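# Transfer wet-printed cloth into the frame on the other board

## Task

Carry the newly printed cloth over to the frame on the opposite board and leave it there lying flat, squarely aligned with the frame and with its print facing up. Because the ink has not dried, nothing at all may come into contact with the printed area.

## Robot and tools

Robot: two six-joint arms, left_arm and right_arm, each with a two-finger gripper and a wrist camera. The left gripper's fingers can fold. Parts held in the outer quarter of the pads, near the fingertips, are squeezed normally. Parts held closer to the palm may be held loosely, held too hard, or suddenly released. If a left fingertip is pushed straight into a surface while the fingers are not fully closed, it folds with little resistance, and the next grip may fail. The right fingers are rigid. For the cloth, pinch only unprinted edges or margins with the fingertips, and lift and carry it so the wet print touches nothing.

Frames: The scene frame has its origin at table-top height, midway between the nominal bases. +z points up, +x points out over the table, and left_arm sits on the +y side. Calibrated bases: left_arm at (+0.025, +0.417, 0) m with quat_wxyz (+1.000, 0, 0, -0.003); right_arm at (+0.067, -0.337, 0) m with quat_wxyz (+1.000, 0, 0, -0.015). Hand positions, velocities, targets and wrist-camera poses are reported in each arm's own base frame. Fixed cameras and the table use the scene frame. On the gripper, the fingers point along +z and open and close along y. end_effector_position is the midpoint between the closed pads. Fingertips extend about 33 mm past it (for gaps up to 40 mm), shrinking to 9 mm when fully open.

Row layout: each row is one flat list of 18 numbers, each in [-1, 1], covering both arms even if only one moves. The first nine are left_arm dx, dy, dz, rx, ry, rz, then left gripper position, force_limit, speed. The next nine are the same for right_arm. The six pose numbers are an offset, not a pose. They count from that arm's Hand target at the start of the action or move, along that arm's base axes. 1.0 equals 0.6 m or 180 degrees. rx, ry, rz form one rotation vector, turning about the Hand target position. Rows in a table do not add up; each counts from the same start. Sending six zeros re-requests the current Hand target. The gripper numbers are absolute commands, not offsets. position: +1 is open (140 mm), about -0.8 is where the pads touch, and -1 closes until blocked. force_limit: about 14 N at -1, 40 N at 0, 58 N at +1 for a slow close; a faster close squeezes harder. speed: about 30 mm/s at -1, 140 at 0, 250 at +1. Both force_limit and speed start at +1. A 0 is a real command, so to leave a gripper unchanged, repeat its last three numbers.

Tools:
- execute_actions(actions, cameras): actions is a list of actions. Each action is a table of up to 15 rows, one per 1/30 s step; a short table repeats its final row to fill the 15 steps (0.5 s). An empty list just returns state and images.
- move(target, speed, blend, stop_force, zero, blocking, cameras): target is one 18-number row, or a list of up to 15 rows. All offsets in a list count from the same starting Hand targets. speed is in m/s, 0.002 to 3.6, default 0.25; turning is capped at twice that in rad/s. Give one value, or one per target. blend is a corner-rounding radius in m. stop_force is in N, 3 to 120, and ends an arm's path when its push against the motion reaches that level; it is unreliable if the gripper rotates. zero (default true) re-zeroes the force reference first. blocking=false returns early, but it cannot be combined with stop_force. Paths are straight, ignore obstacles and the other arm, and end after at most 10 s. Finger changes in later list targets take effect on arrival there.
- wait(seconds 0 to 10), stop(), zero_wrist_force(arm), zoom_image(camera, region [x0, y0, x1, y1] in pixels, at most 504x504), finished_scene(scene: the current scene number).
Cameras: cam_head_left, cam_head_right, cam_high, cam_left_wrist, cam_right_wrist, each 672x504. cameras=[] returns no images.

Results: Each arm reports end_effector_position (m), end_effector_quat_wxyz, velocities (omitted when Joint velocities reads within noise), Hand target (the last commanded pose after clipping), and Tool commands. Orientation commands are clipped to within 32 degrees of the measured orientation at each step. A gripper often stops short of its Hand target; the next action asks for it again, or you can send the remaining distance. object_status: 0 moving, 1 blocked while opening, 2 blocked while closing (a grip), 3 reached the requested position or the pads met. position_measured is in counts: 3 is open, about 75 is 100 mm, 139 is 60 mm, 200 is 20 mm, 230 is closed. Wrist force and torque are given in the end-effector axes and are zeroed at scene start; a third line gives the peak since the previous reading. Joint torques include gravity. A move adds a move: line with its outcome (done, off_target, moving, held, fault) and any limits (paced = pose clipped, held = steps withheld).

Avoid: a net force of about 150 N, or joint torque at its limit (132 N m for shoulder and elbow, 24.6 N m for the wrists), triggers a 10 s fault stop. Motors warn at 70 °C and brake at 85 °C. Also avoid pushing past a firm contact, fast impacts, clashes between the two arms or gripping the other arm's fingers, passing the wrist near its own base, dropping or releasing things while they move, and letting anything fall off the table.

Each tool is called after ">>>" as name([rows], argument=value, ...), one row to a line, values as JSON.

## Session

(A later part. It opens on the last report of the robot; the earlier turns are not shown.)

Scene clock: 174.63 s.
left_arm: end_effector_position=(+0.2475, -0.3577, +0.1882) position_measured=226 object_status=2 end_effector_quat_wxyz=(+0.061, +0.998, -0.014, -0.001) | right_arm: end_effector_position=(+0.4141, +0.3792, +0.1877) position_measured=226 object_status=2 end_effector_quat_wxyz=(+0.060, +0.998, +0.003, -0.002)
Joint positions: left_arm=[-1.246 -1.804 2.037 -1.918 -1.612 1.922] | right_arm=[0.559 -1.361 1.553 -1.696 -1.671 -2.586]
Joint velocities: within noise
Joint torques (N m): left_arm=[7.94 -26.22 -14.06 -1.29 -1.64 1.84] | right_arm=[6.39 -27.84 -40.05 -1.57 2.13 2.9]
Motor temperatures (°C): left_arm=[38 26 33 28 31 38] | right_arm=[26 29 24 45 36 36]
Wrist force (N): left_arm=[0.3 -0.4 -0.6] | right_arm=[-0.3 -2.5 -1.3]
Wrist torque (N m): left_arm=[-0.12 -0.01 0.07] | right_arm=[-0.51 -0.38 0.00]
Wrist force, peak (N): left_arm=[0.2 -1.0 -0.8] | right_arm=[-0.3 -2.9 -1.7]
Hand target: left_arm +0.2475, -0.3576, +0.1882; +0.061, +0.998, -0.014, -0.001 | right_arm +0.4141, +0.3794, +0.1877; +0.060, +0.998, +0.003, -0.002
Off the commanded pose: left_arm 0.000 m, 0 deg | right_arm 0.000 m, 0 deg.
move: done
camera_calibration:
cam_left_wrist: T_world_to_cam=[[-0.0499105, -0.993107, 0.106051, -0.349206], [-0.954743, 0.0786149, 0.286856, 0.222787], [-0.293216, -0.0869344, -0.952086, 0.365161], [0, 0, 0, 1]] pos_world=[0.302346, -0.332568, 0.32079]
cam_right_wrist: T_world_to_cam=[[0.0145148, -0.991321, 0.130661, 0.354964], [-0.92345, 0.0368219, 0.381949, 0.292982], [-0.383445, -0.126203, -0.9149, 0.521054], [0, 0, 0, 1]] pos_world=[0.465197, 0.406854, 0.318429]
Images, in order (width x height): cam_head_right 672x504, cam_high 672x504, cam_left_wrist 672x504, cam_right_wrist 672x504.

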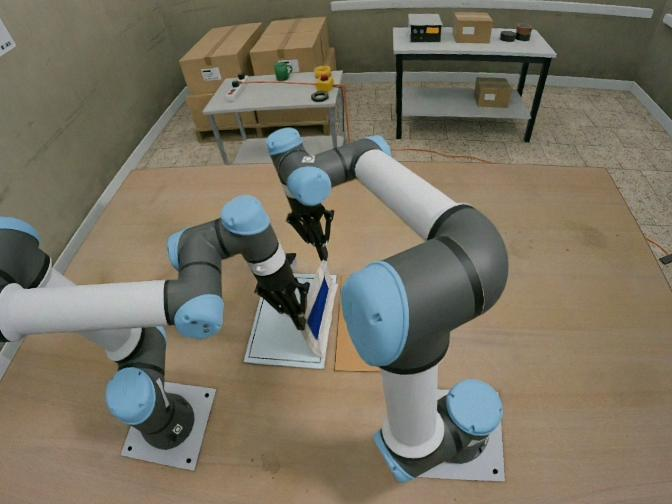

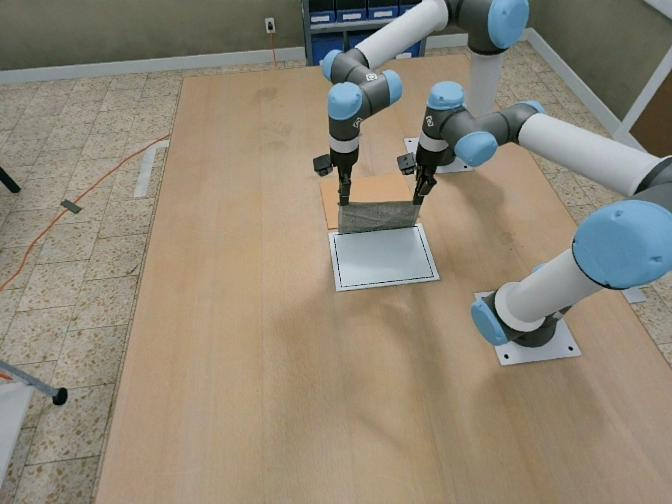

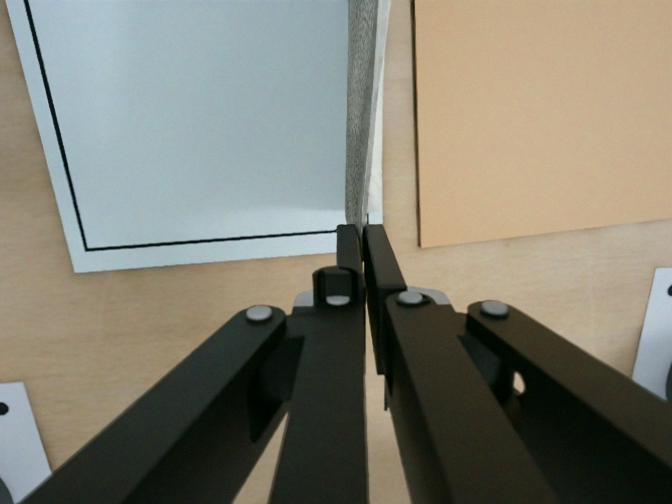

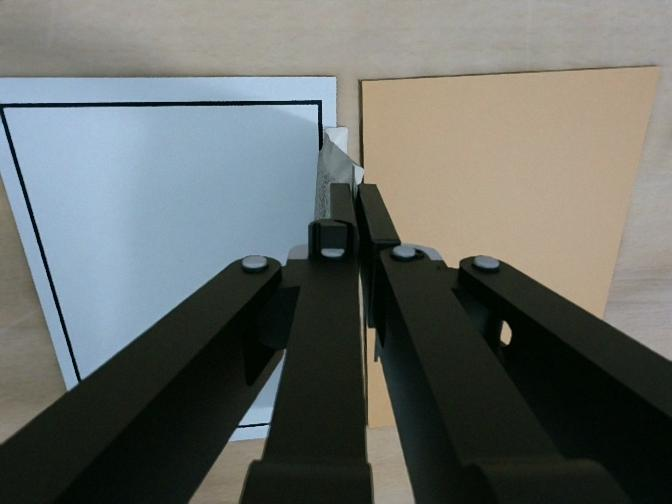

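>>> move([
  [0.001,0.0834,-0.0333,0,0,0,-0.98,-0.02,-1,-0.001,0.0834,-0.0333,0,0,0,-0.98,-0.02,-1],
  [0.002,0.155,-0.0917,0,0,0,-0.98,-0.02,-1,-0.002,0.16,-0.0917,0,0,0,-0.98,-0.02,-1],
  [0.003,0.2017,-0.1583,0,0,0,-0.98,-0.02,-1,-0.002,0.215,-0.1583,0,0,0,-0.98,-0.02,-1],
  [0.004,0.2184,-0.2083,0,0,0,-0.98,-0.02,-1,-0.002,0.2317,-0.2083,0,0,0,-0.98,-0.02,-1],
], speed=0.06, blend=0.01, cameras=["cam_high","cam_head_left","cam_left_wrist","cam_right_wrist"])

>>> zoom_image(camera="cam_head_left", region=[230, 250, 350, 390])

>>> zoom_image(camera="cam_high", region=[310, 200, 460, 300])

Scene clock: 189.67 s.
left_arm: end_effector_position=(+0.2499, -0.2266, +0.0633) position_measured=226 object_status=2 end_effector_quat_wxyz=(+0.061, +0.998, -0.014, -0.001) | right_arm: end_effector_position=(+0.4129, +0.5184, +0.0628) position_measured=226 object_status=2 end_effector_quat_wxyz=(+0.060, +0.998, +0.003, -0.002)
Joint positions: left_arm=[-1.084 -1.942 2.468 -2.204 -1.63 2.083] | right_arm=[0.737 -1.034 1.42 -1.873 -1.658 -2.407]
Joint velocities: within noise
Joint torques (N m): left_arm=[9.49 7.42 -9.65 -4.45 -1.62 1.94] | right_arm=[7.21 -40.66 -11.88 -4.41 2.18 3]
Motor temperatures (°C): left_arm=[38 26 32 28 31 38] | right_arm=[26 29 24 45 36 36]
Wrist force (N): left_arm=[0.0 -0.4 -0.7] | right_arm=[0.1 -2.4 -1.6]
Wrist torque (N m): left_arm=[-0.11 0.03 0.07] | right_arm=[-0.51 -0.43 0.00]
Wrist force, peak (N): left_arm=[0.4 -0.7 -0.7] | right_arm=[0.1 -3.0 -1.5]
Hand target: left_arm +0.2499, -0.2265, +0.0632; +0.061, +0.998, -0.014, -0.001 | right_arm +0.4129, +0.5184, +0.0627; +0.060, +0.998, +0.003, -0.002
Off the commanded pose: left_arm 0.000 m, 0 deg | right_arm 0.000 m, 0 deg.
move: done
camera_calibration:
cam_left_wrist: T_world_to_cam=[[-0.0499105, -0.993107, 0.106051, -0.205544], [-0.954743, 0.0786149, 0.286856, 0.250592], [-0.293216, -0.0869344, -0.952086, 0.258355], [0, 0, 0, 1]] pos_world=[0.304746, -0.201368, 0.19589]
cam_right_wrist: T_world_to_cam=[[0.0144231, -0.991317, 0.130699, 0.509327], [-0.923451, 0.03692, 0.381935, 0.334403], [-0.383445, -0.126203, -0.914901, 0.42389], [0, 0, 0, 1]] pos_world=[0.463998, 0.546054, 0.193529]
Images, in order (width x height): cam_head_left 672x504, cam_high 672x504, cam_left_wrist 672x504, cam_right_wrist 672x504.

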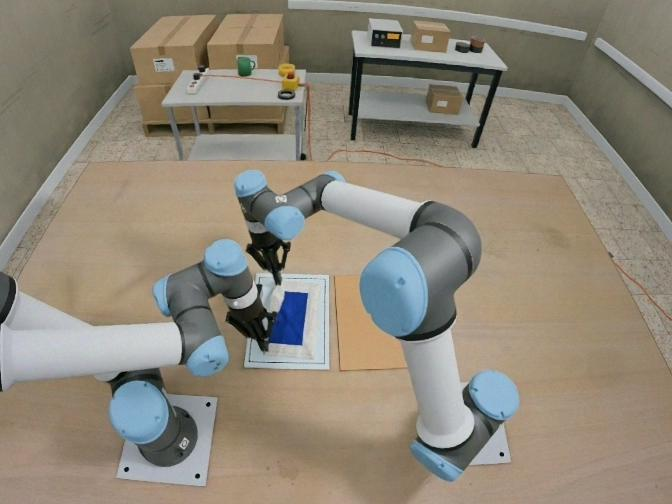

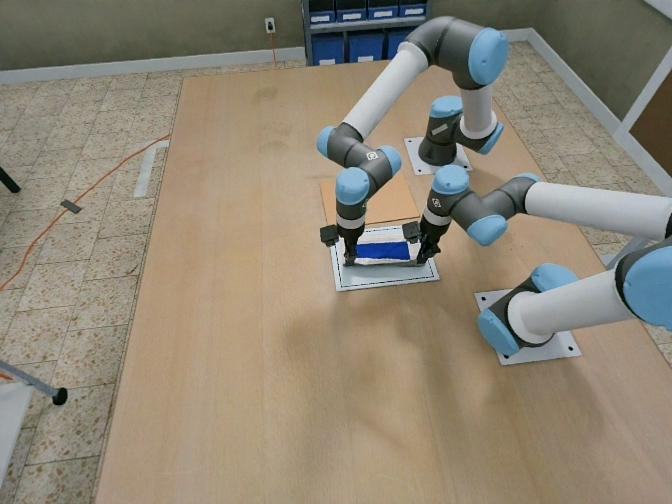

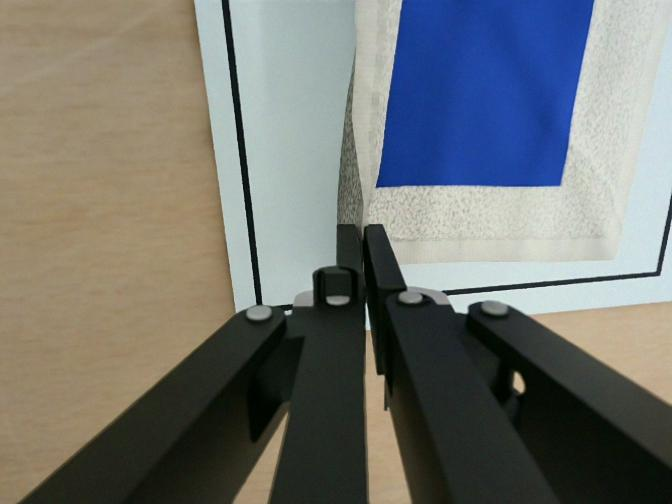

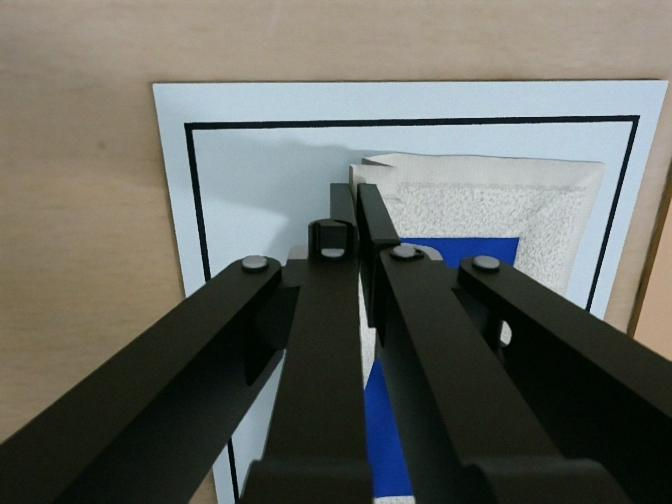

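Scaled by 3.600.

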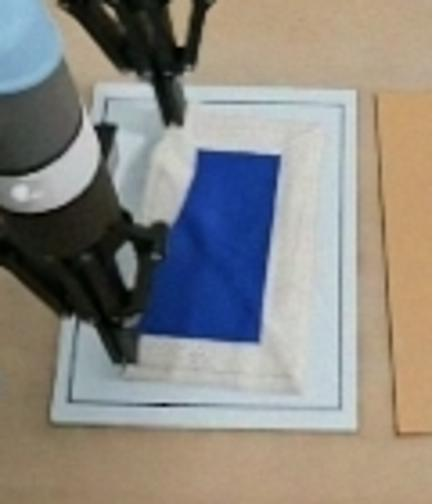

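Scaled by 3.360.

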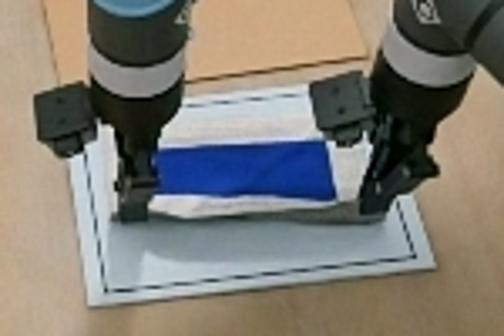

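>>> move(target=[0,0.0295,0,0,0,0,-0.98,-0.02,-1,-0.0018,0.0595,0,0,0,0,-0.98,-0.02,-1], speed=0.05, cameras=["cam_high","cam_head_left","cam_left_wrist","cam_right_wrist"])

>>> zoom_image(camera="cam_head_left", region=[230, 250, 350, 390])

>>> zoom_image(camera="cam_high", region=[310, 200, 460, 300])

Scene clock: 224.37 s.
left_arm: end_effector_position=(+0.2499, -0.2089, +0.0632) position_measured=226 object_status=2 end_effector_quat_wxyz=(+0.061, +0.998, -0.014, -0.001) | right_arm: end_effector_position=(+0.4118, +0.5540, +0.0627) position_measured=226 object_status=2 end_effector_quat_wxyz=(+0.060, +0.998, +0.003, -0.002)
Joint positions: left_arm=[-1.054 -1.98 2.488 -2.183 -1.633 2.113] | right_arm=[0.776 -0.969 1.314 -1.828 -1.655 -2.369]
Joint velocities: within noise
Joint torques (N m): left_arm=[7.82 -16 -9.63 -1.12 -1.58 1.84] | right_arm=[6.05 -42.77 -39.85 -1.59 2.2 3.03]
Motor temperatures (°C): left_arm=[37 26 32 27 31 38] | right_arm=[26 29 24 45 36 36]
Wrist force (N): left_arm=[0.0 -0.1 -0.6] | right_arm=[0.3 -2.6 -1.8]
Wrist torque (N m): left_arm=[-0.04 0.02 0.07] | right_arm=[-0.56 -0.46 0.00]
Wrist force, peak (N): left_arm=[0.1 -0.4 -1.0] | right_arm=[0.1 -3.1 -1.6]
Hand target: left_arm +0.2499, -0.2088, +0.0632; +0.061, +0.998, -0.014, -0.001 | right_arm +0.4118, +0.5541, +0.0627; +0.060, +0.998, +0.003, -0.002
Off the commanded pose: left_arm 0.000 m, 0 deg | right_arm 0.000 m, 0 deg.
move: done
camera_calibration:
cam_left_wrist: T_world_to_cam=[[-0.0499105, -0.993107, 0.106051, -0.187956], [-0.954743, 0.0786149, 0.286856, 0.249229], [-0.293216, -0.0869344, -0.952086, 0.259799], [0, 0, 0, 1]] pos_world=[0.304746, -0.183668, 0.19579]
cam_right_wrist: T_world_to_cam=[[0.0144231, -0.991317, 0.130699, 0.544646], [-0.923451, 0.03692, 0.381935, 0.332112], [-0.383445, -0.126203, -0.914901, 0.42787], [0, 0, 0, 1]] pos_world=[0.462898, 0.581654, 0.193429]
Images, in order (width x height): cam_head_left 672x504, cam_high 672x504, cam_left_wrist 672x504, cam_right_wrist 672x504.

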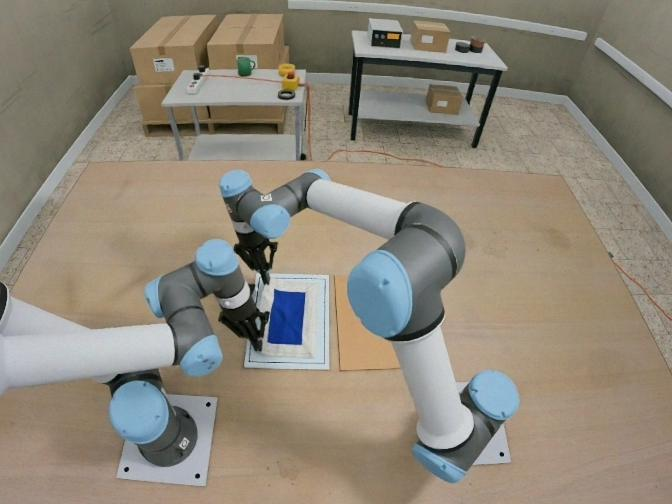

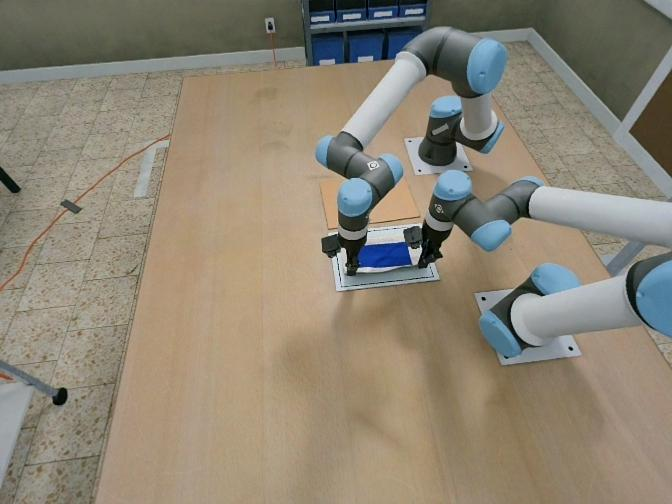

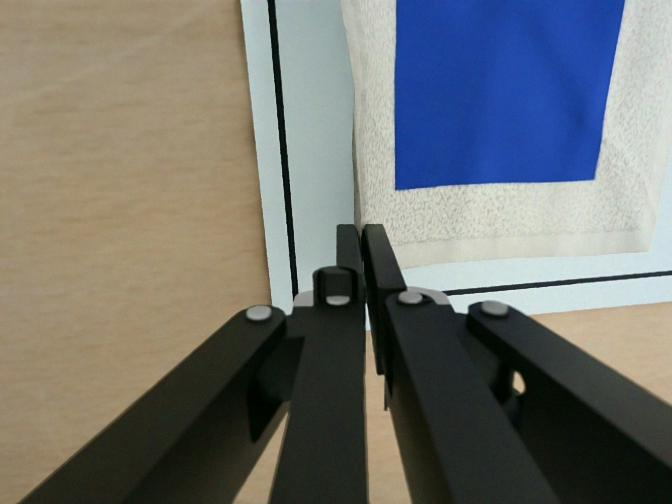

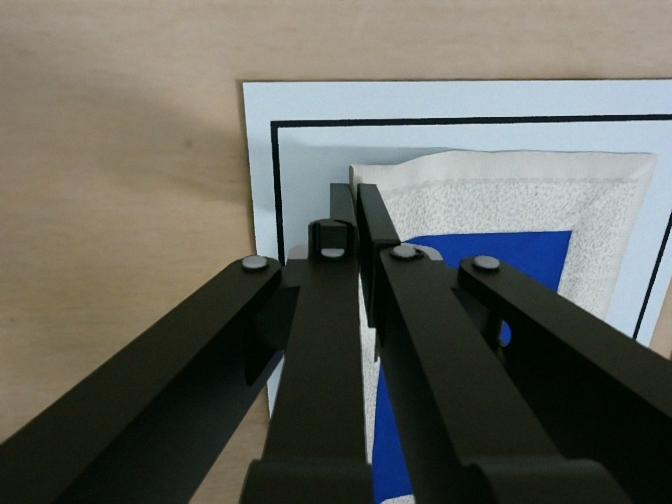

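Scaled by 3.600.

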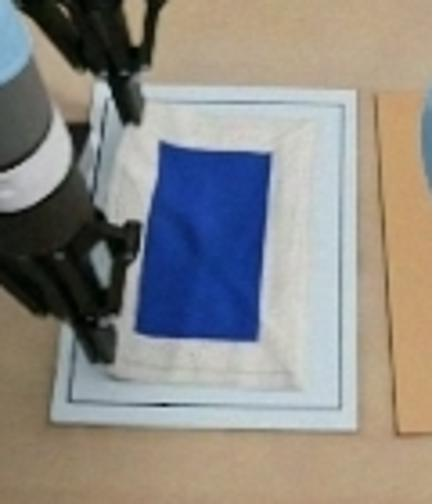

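Scaled by 3.360.

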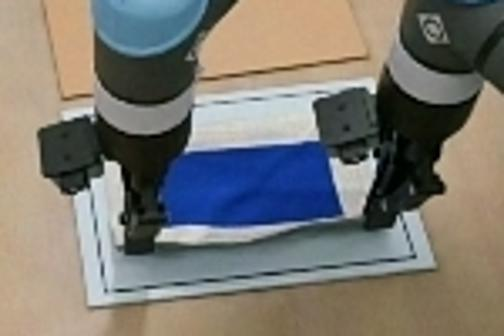

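>>> move([
  [-0.005,-0.01,-0.02,0,0,0,-0.98,-0.02,-1,0.001,-0.01,-0.02,0,0,0,-0.98,-0.02,-1],
  [-0.0067,-0.0167,-0.0315,0,0,0,-0.98,-0.02,-1,0.002,-0.0167,-0.0337,0,0,0,-0.98,-0.02,-1],
], speed=0.04, cameras=["cam_high","cam_head_left","cam_left_wrist","cam_right_wrist"])

>>> zoom_image(camera="cam_head_left", region=[230, 250, 350, 390])

>>> zoom_image(camera="cam_high", region=[310, 200, 460, 300])

Scene clock: 249.60 s.
left_arm: end_effector_position=(+0.2458, -0.2188, +0.0444) position_measured=226 object_status=2 end_effector_quat_wxyz=(+0.061, +0.998, -0.014, -0.001) | right_arm: end_effector_position=(+0.4130, +0.5441, +0.0426) position_measured=226 object_status=2 end_effector_quat_wxyz=(+0.060, +0.998, +0.003, -0.002)
Joint positions: left_arm=[-1.084 -1.932 2.52 -2.265 -1.63 2.083] | right_arm=[0.764 -0.968 1.368 -1.884 -1.656 -2.38]
Joint velocities: within noise
Joint torques (N m): left_arm=[-7.05 6.5 -9.3 -4.42 1.4 -1.83] | right_arm=[-6.83 -40.91 -9.58 -4.15 -3.12 -2.41]
Motor temperatures (°C): left_arm=[37 26 32 27 31 38] | right_arm=[26 29 24 45 36 36]
Wrist force (N): left_arm=[0.2 -0.4 -0.6] | right_arm=[0.0 -3.4 -4.6]
Wrist torque (N m): left_arm=[-0.08 0.01 0.08] | right_arm=[-0.55 -0.48 0.01]
Wrist force, peak (N): left_arm=[-0.1 -0.5 -1.1] | right_arm=[-0.1 -3.2 -5.0]
Hand target: left_arm +0.2458, -0.2189, +0.0443; +0.061, +0.998, -0.014, -0.001 | right_arm +0.4130, +0.5441, +0.0425; +0.060, +0.998, +0.003, -0.002
Off the commanded pose: left_arm 0.000 m, 0 deg | right_arm 0.000 m, 0 deg.
move: done
camera_calibration:
cam_left_wrist: T_world_to_cam=[[-0.0499105, -0.993107, 0.106051, -0.195993], [-0.954743, 0.0786149, 0.286856, 0.251582], [-0.293216, -0.0869344, -0.952086, 0.239866], [0, 0, 0, 1]] pos_world=[0.300746, -0.193568, 0.17699]
cam_right_wrist: T_world_to_cam=[[0.0144231, -0.991317, 0.130699, 0.537442], [-0.923451, 0.03692, 0.381935, 0.341262], [-0.383445, -0.126203, -0.914901, 0.408691], [0, 0, 0, 1]] pos_world=[0.464098, 0.571754, 0.173329]
Images, in order (width x height): cam_head_left 672x504, cam_high 672x504, cam_left_wrist 672x504, cam_right_wrist 672x504.

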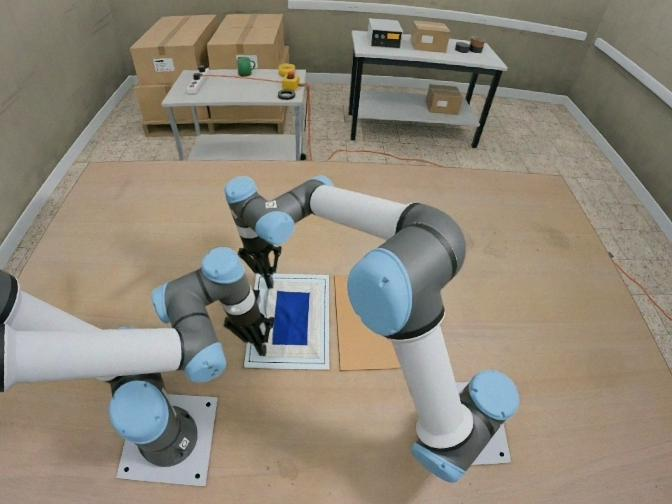

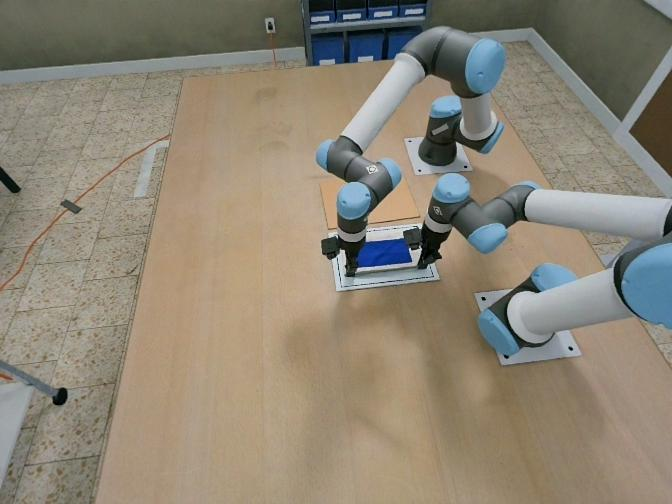

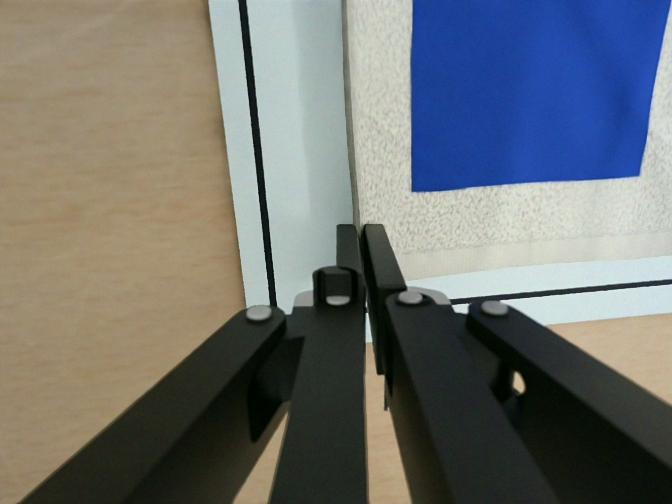

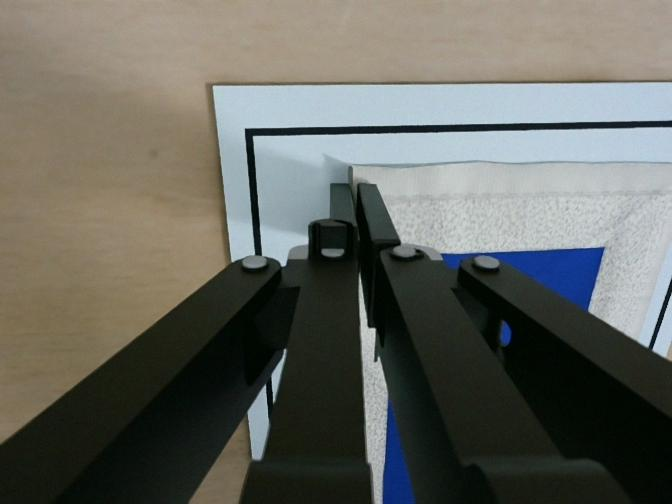

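Scaled by 3.600.

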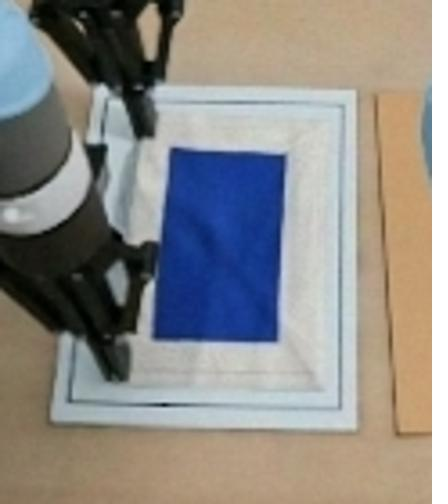

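Scaled by 3.360.

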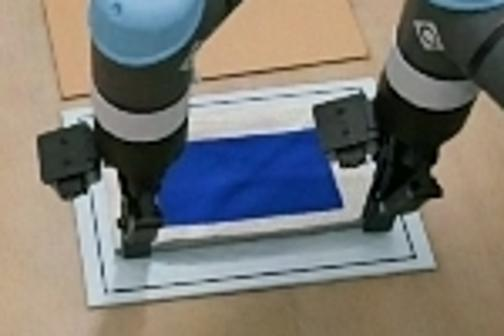

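>>> move(target=[0,0,0,0,0,0,-0.6,-1,-0.9,0,0,0,0,0,0,-0.6,-1,-0.9], cameras=["cam_left_wrist","cam_right_wrist"])

>>> move(target=[0,0,0.15,0,0,0,-0.6,-1,-0.9,0,0,0.15,0,0,0,-0.6,-1,-0.9], speed=0.05, cameras=["cam_left_wrist","cam_right_wrist","cam_head_left"])

>>> zoom_image(camera="cam_head_left", region=[230, 250, 350, 390])

Scene clock: 256.47 s.
left_arm: end_effector_position=(+0.2458, -0.2189, +0.0443) position_measured=205 object_status=0 end_effector_quat_wxyz=(+0.061, +0.998, -0.014, -0.001) | right_arm: end_effector_position=(+0.4130, +0.5441, +0.0425) position_measured=205 object_status=0 end_effector_quat_wxyz=(+0.060, +0.998, +0.003, -0.002)
Joint positions: left_arm=[-1.084 -1.931 2.52 -2.265 -1.63 2.083] | right_arm=[0.764 -0.968 1.368 -1.884 -1.656 -2.38]
Joint velocities: within noise
Joint torques (N m): left_arm=[-5.25 5.53 -16.26 -3.78 1 -1.84] | right_arm=[-6.02 -46.64 -18.93 -3.53 -2.74 -2.33]
Motor temperatures (°C): left_arm=[37 26 32 27 31 38] | right_arm=[26 29 24 44 36 36]
Wrist force (N): left_arm=[-0.1 -0.4 -0.8] | right_arm=[0.4 -2.7 -1.4]
Wrist torque (N m): left_arm=[-0.09 0.04 0.08] | right_arm=[-0.57 -0.46 0.00]
Wrist force, peak (N): left_arm=[0.0 -0.5 -1.1] | right_arm=[-0.2 -3.4 -5.2]
Hand target: left_arm +0.2458, -0.2189, +0.0443; +0.061, +0.998, -0.014, -0.001 | right_arm +0.4130, +0.5441, +0.0425; +0.060, +0.998, +0.003, -0.002
Off the commanded pose: left_arm 0.000 m, 0 deg | right_arm 0.000 m, 0 deg.
move: done
camera_calibration:
cam_left_wrist: T_world_to_cam=[[-0.0499105, -0.993107, 0.106051, -0.196082], [-0.954743, 0.0786149, 0.286856, 0.251618], [-0.293216, -0.0869344, -0.952086, 0.239762], [0, 0, 0, 1]] pos_world=[0.300746, -0.193668, 0.17689]
cam_right_wrist: T_world_to_cam=[[0.0144605, -0.991305, 0.13079, 0.537415], [-0.923453, 0.0369202, 0.381932, 0.341301], [-0.38344, -0.126301, -0.914889, 0.408651], [0, 0, 0, 1]] pos_world=[0.464098, 0.571754, 0.173228]
Images, in order (width x height): cam_left_wrist 672x504, cam_right_wrist 672x504.

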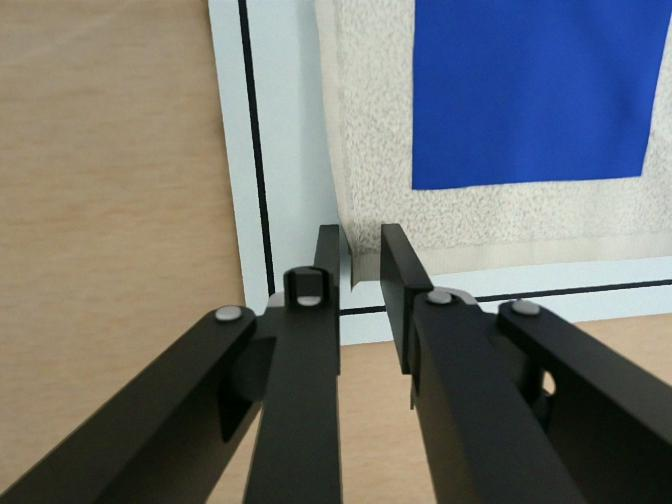

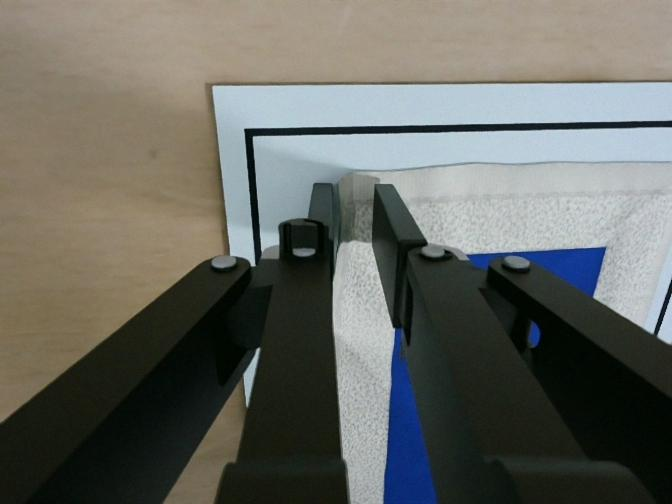

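Scene clock: 258.80 s.
left_arm: end_effector_position=(+0.2458, -0.2189, +0.1342) position_measured=205 object_status=3 end_effector_quat_wxyz=(+0.061, +0.998, -0.014, -0.001) | right_arm: end_effector_position=(+0.4130, +0.5441, +0.1324) position_measured=205 object_status=3 end_effector_quat_wxyz=(+0.060, +0.998, +0.003, -0.002)
Joint positions: left_arm=[-1.084 -2.065 2.334 -1.946 -1.63 2.083] | right_arm=[0.764 -1.033 1.233 -1.684 -1.656 -2.38]
Joint velocities: within noise
Joint torques (N m): left_arm=[-7.35 -14.99 -37.26 -1.29 1.28 -2.02] | right_arm=[-5.23 -57.81 -38.98 -1.44 0.21 -1.44]
Motor temperatures (°C): left_arm=[37 26 32 27 31 38] | right_arm=[26 29 24 44 36 36]
Wrist force (N): left_arm=[0.2 -0.5 -0.6] | right_arm=[0.1 -2.5 -1.3]
Wrist torque (N m): left_arm=[-0.13 -0.03 0.07] | right_arm=[-0.52 -0.41 0.01]
Wrist force, peak (N): left_arm=[0.0 -0.4 -1.1] | right_arm=[0.2 -2.5 -2.1]
Hand target: left_arm +0.2458, -0.2189, +0.1343; +0.061, +0.998, -0.014, -0.001 | right_arm +0.4130, +0.5441, +0.1325; +0.060, +0.998, +0.003, -0.002
Off the commanded pose: left_arm 0.000 m, 0 deg | right_arm 0.000 m, 0 deg.
move: done
camera_calibration:
cam_left_wrist: T_world_to_cam=[[-0.0498799, -0.993099, 0.106145, -0.205649], [-0.954745, 0.0786127, 0.286848, 0.225832], [-0.293213, -0.0870335, -0.952077, 0.325332], [0, 0, 0, 1]] pos_world=[0.300746, -0.193668, 0.26679]
cam_right_wrist: T_world_to_cam=[[0.0145148, -0.991321, 0.130661, 0.525675], [-0.92345, 0.0368219, 0.381949, 0.307016], [-0.383445, -0.126203, -0.9149, 0.490849], [0, 0, 0, 1]] pos_world=[0.464097, 0.571754, 0.263129]
Images, in order (width x height): cam_head_left 672x504, cam_left_wrist 672x504, cam_right_wrist 672x504.

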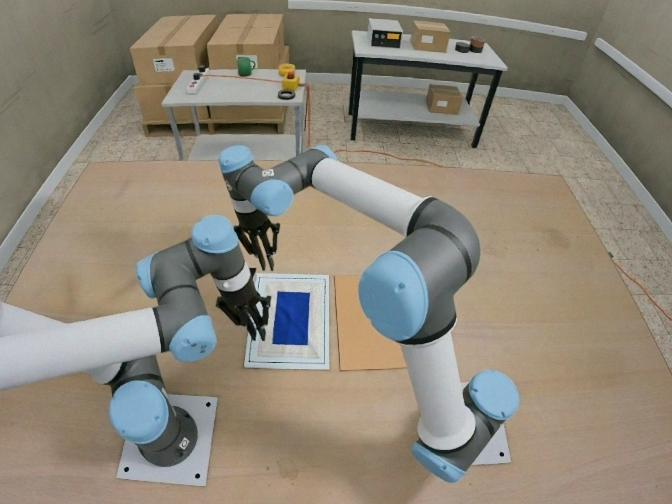

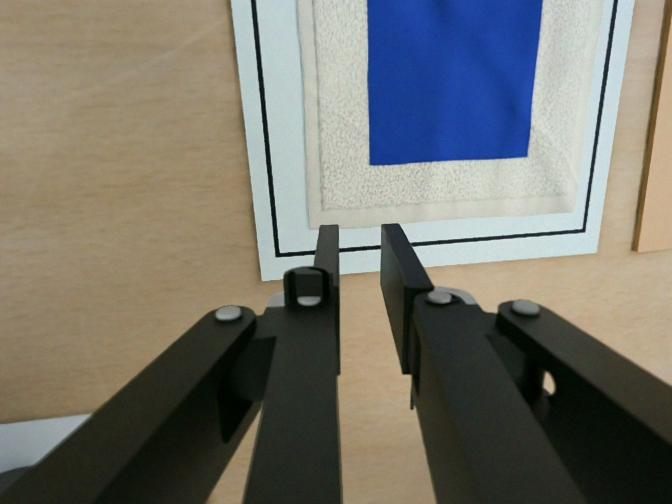

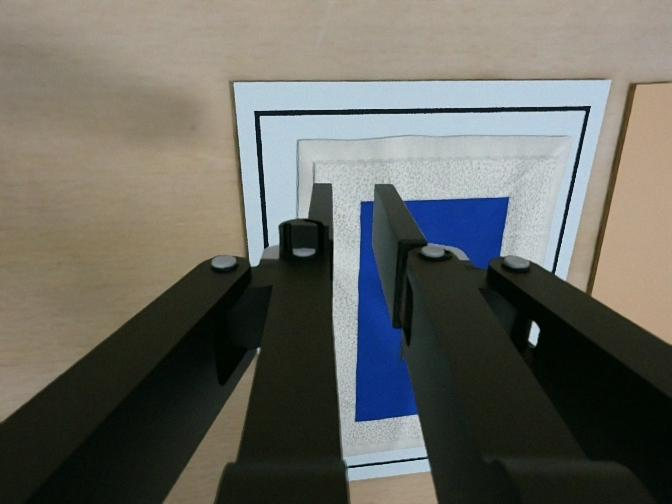

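Scaled by 3.600.

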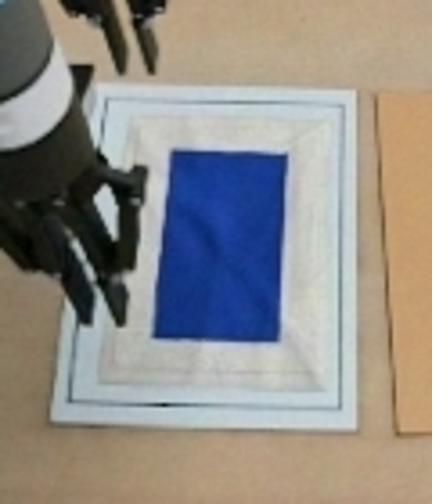

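>>> zoom_image(camera="cam_left_wrist", region=[230, 0, 640, 280])

>>> zoom_image(camera="cam_right_wrist", region=[230, 70, 630, 270])

>>> zoom_image(camera="cam_head_left", region=[240, 265, 340, 375])

Scaled by 1.229.

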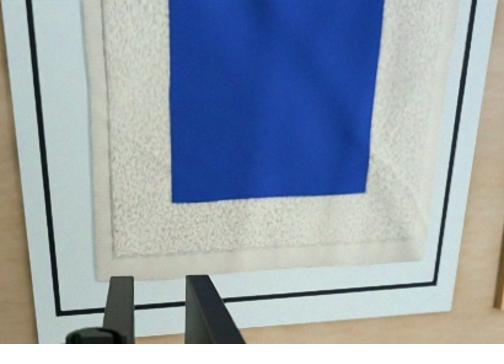

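Scaled by 1.260.

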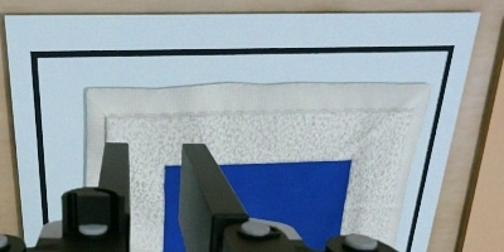

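Scaled by 4.582.

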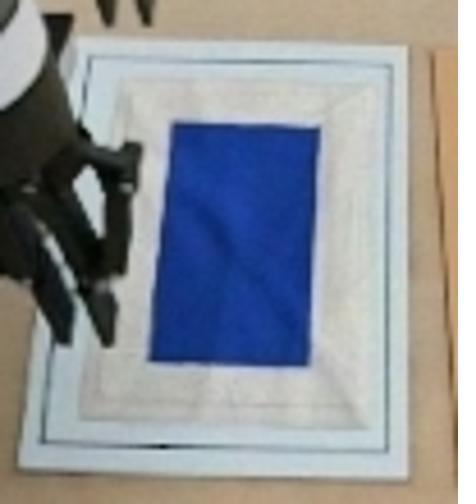

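>>> move([
  [0,0.05,0.12,0,0,0,-0.6,-1,-0.9,0,-0.05,0.15,0,0,0,-0.6,-1,-0.9],
  [-0.1,0.2,0.22,0.0389,0,0,-0.6,-1,-0.9,0.1,-0.25,0.3,0.0389,0,0,-0.6,-1,-0.9],
], speed=[0.12,0.3])

>>> zoom_image(camera="cam_head_left", region=[240, 265, 340, 375])

>>> zoom_image(camera="cam_high", region=[320, 215, 450, 300])

>>> zoom_image(camera="cam_head_right", region=[235, 260, 350, 375])

>>> zoom_image(camera="cam_left_wrist", region=[250, 0, 672, 300])

>>> zoom_image(camera="cam_right_wrist", region=[0, 100, 400, 400])

Scene clock: 285.70 s.
left_arm: end_effector_position=(+0.1859, -0.0989, +0.2662) position_measured=205 object_status=3 end_effector_quat_wxyz=(+0.000, +1.000, -0.014, -0.001) | right_arm: end_effector_position=(+0.4730, +0.3941, +0.3125) position_measured=205 object_status=3 end_effector_quat_wxyz=(-0.001, +1.000, +0.003, -0.002)
Joint positions: left_arm=[-1.17 -2.382 2.065 -1.252 -1.573 2] | right_arm=[0.475 -1.301 1.169 -1.436 -1.568 -2.673]
Joint velocities: within noise
Joint torques (N m): left_arm=[-8.16 -3.95 -37.17 -1.11 1.67 -1.84] | right_arm=[-5.95 -46.42 -39.77 -1.64 2.54 -2.35]
Motor temperatures (°C): left_arm=[37 26 32 27 31 38] | right_arm=[26 29 24 44 36 36]
Wrist force (N): left_arm=[0.0 -0.3 -0.6] | right_arm=[0.0 -2.6 -1.3]
Wrist torque (N m): left_arm=[-0.09 0.03 0.05] | right_arm=[-0.49 -0.39 0.00]
Wrist force, peak (N): left_arm=[-0.7 -0.8 -1.5] | right_arm=[-0.3 -3.9 -1.5]
Hand target: left_arm +0.1858, -0.0989, +0.2663; +0.000, +1.000, -0.014, -0.001 | right_arm +0.4730, +0.3941, +0.3125; -0.001, +1.000, +0.003, -0.002
Off the commanded pose: left_arm 0.000 m, 0 deg | right_arm 0.000 m, 0 deg.
move: done
camera_calibration:
cam_left_wrist: T_world_to_cam=[[-0.0499108, -0.99863, -0.0156966, -0.0716214], [-0.954712, 0.0430884, 0.294396, 0.115761], [-0.293316, 0.0296793, -0.955555, 0.456513], [0, 0, 0, 1]] pos_world=[0.240846, -0.0900602, 0.401019]
cam_right_wrist: T_world_to_cam=[[0.0144933, -0.999855, 0.00897697, 0.393953], [-0.923451, -0.00994183, 0.383587, 0.317081], [-0.383442, -0.0138492, -0.923461, 0.618082], [0, 0, 0, 1]] pos_world=[0.524098, 0.405608, 0.44561]

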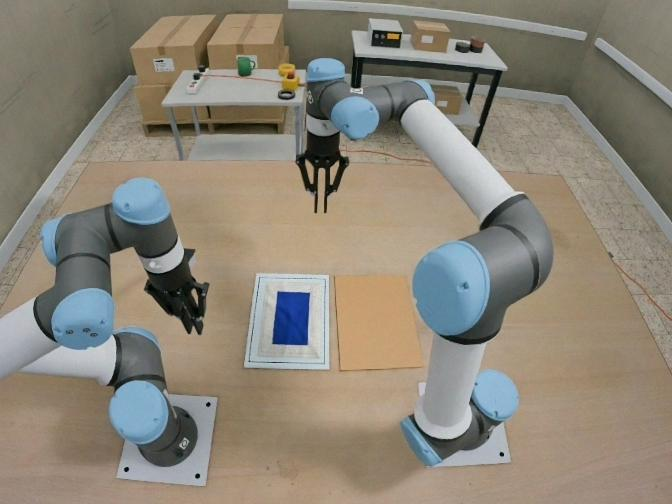

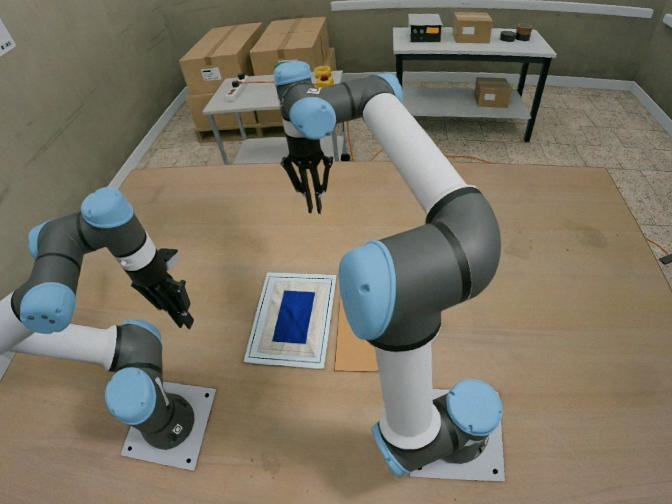

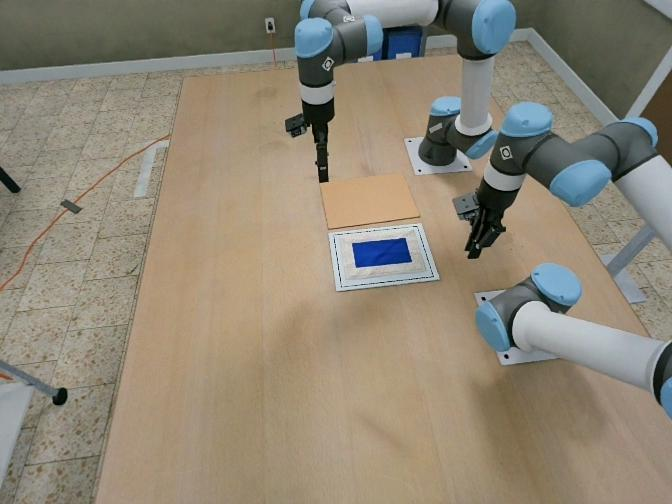

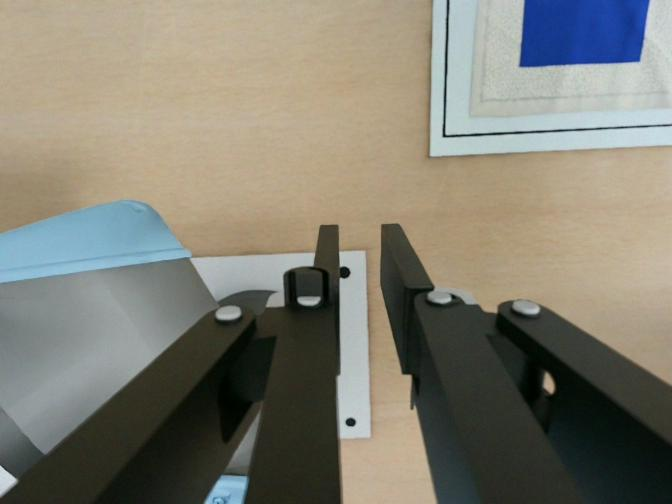

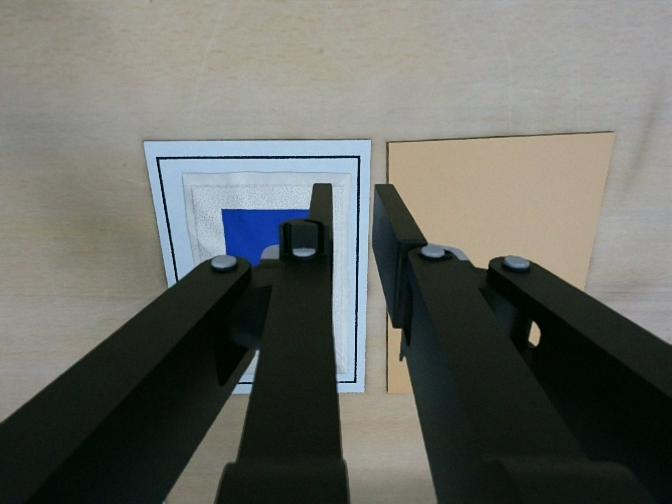

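Scaled by 4.582.

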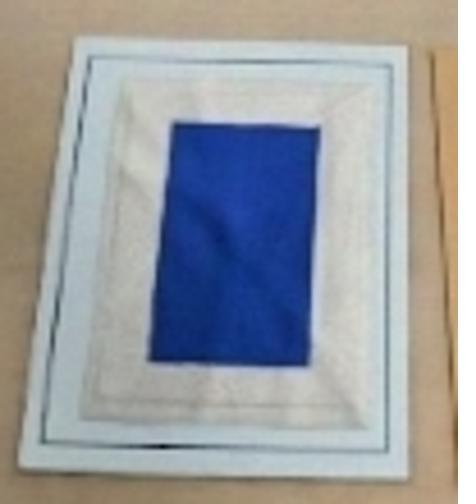

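Scaled by 3.877.

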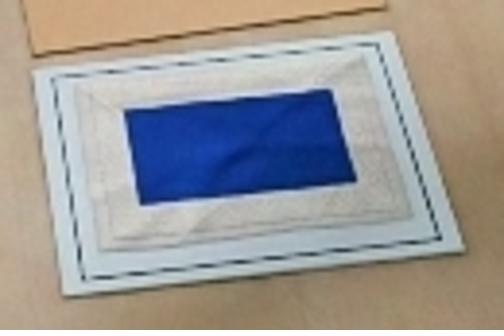

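Scaled by 4.383.

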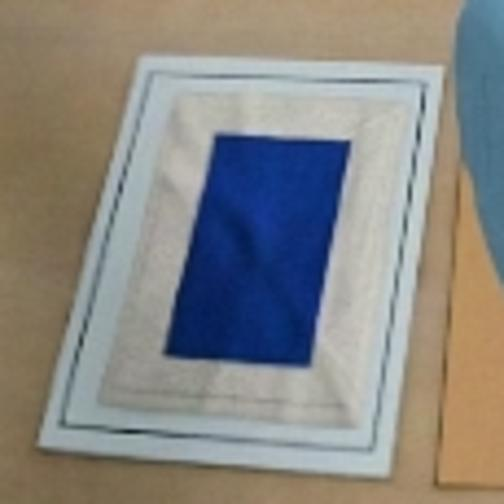

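Scaled by 1.194.

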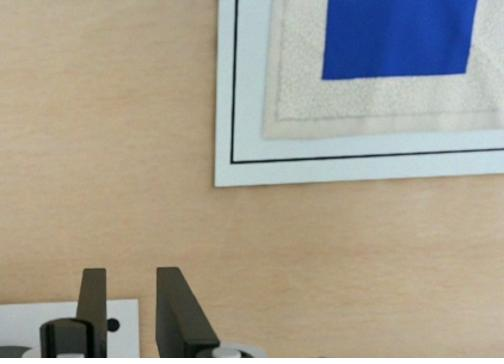

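Scaled by 1.260.

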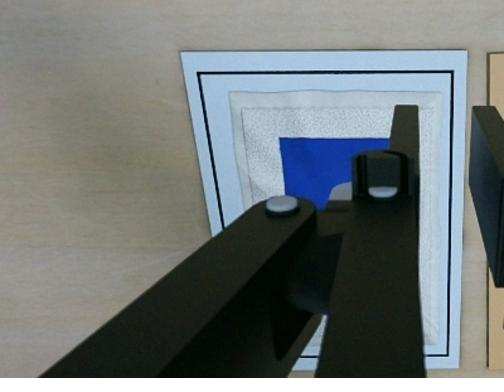

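>>> finished_scene(scene=2)

The scene is finished: the task was done.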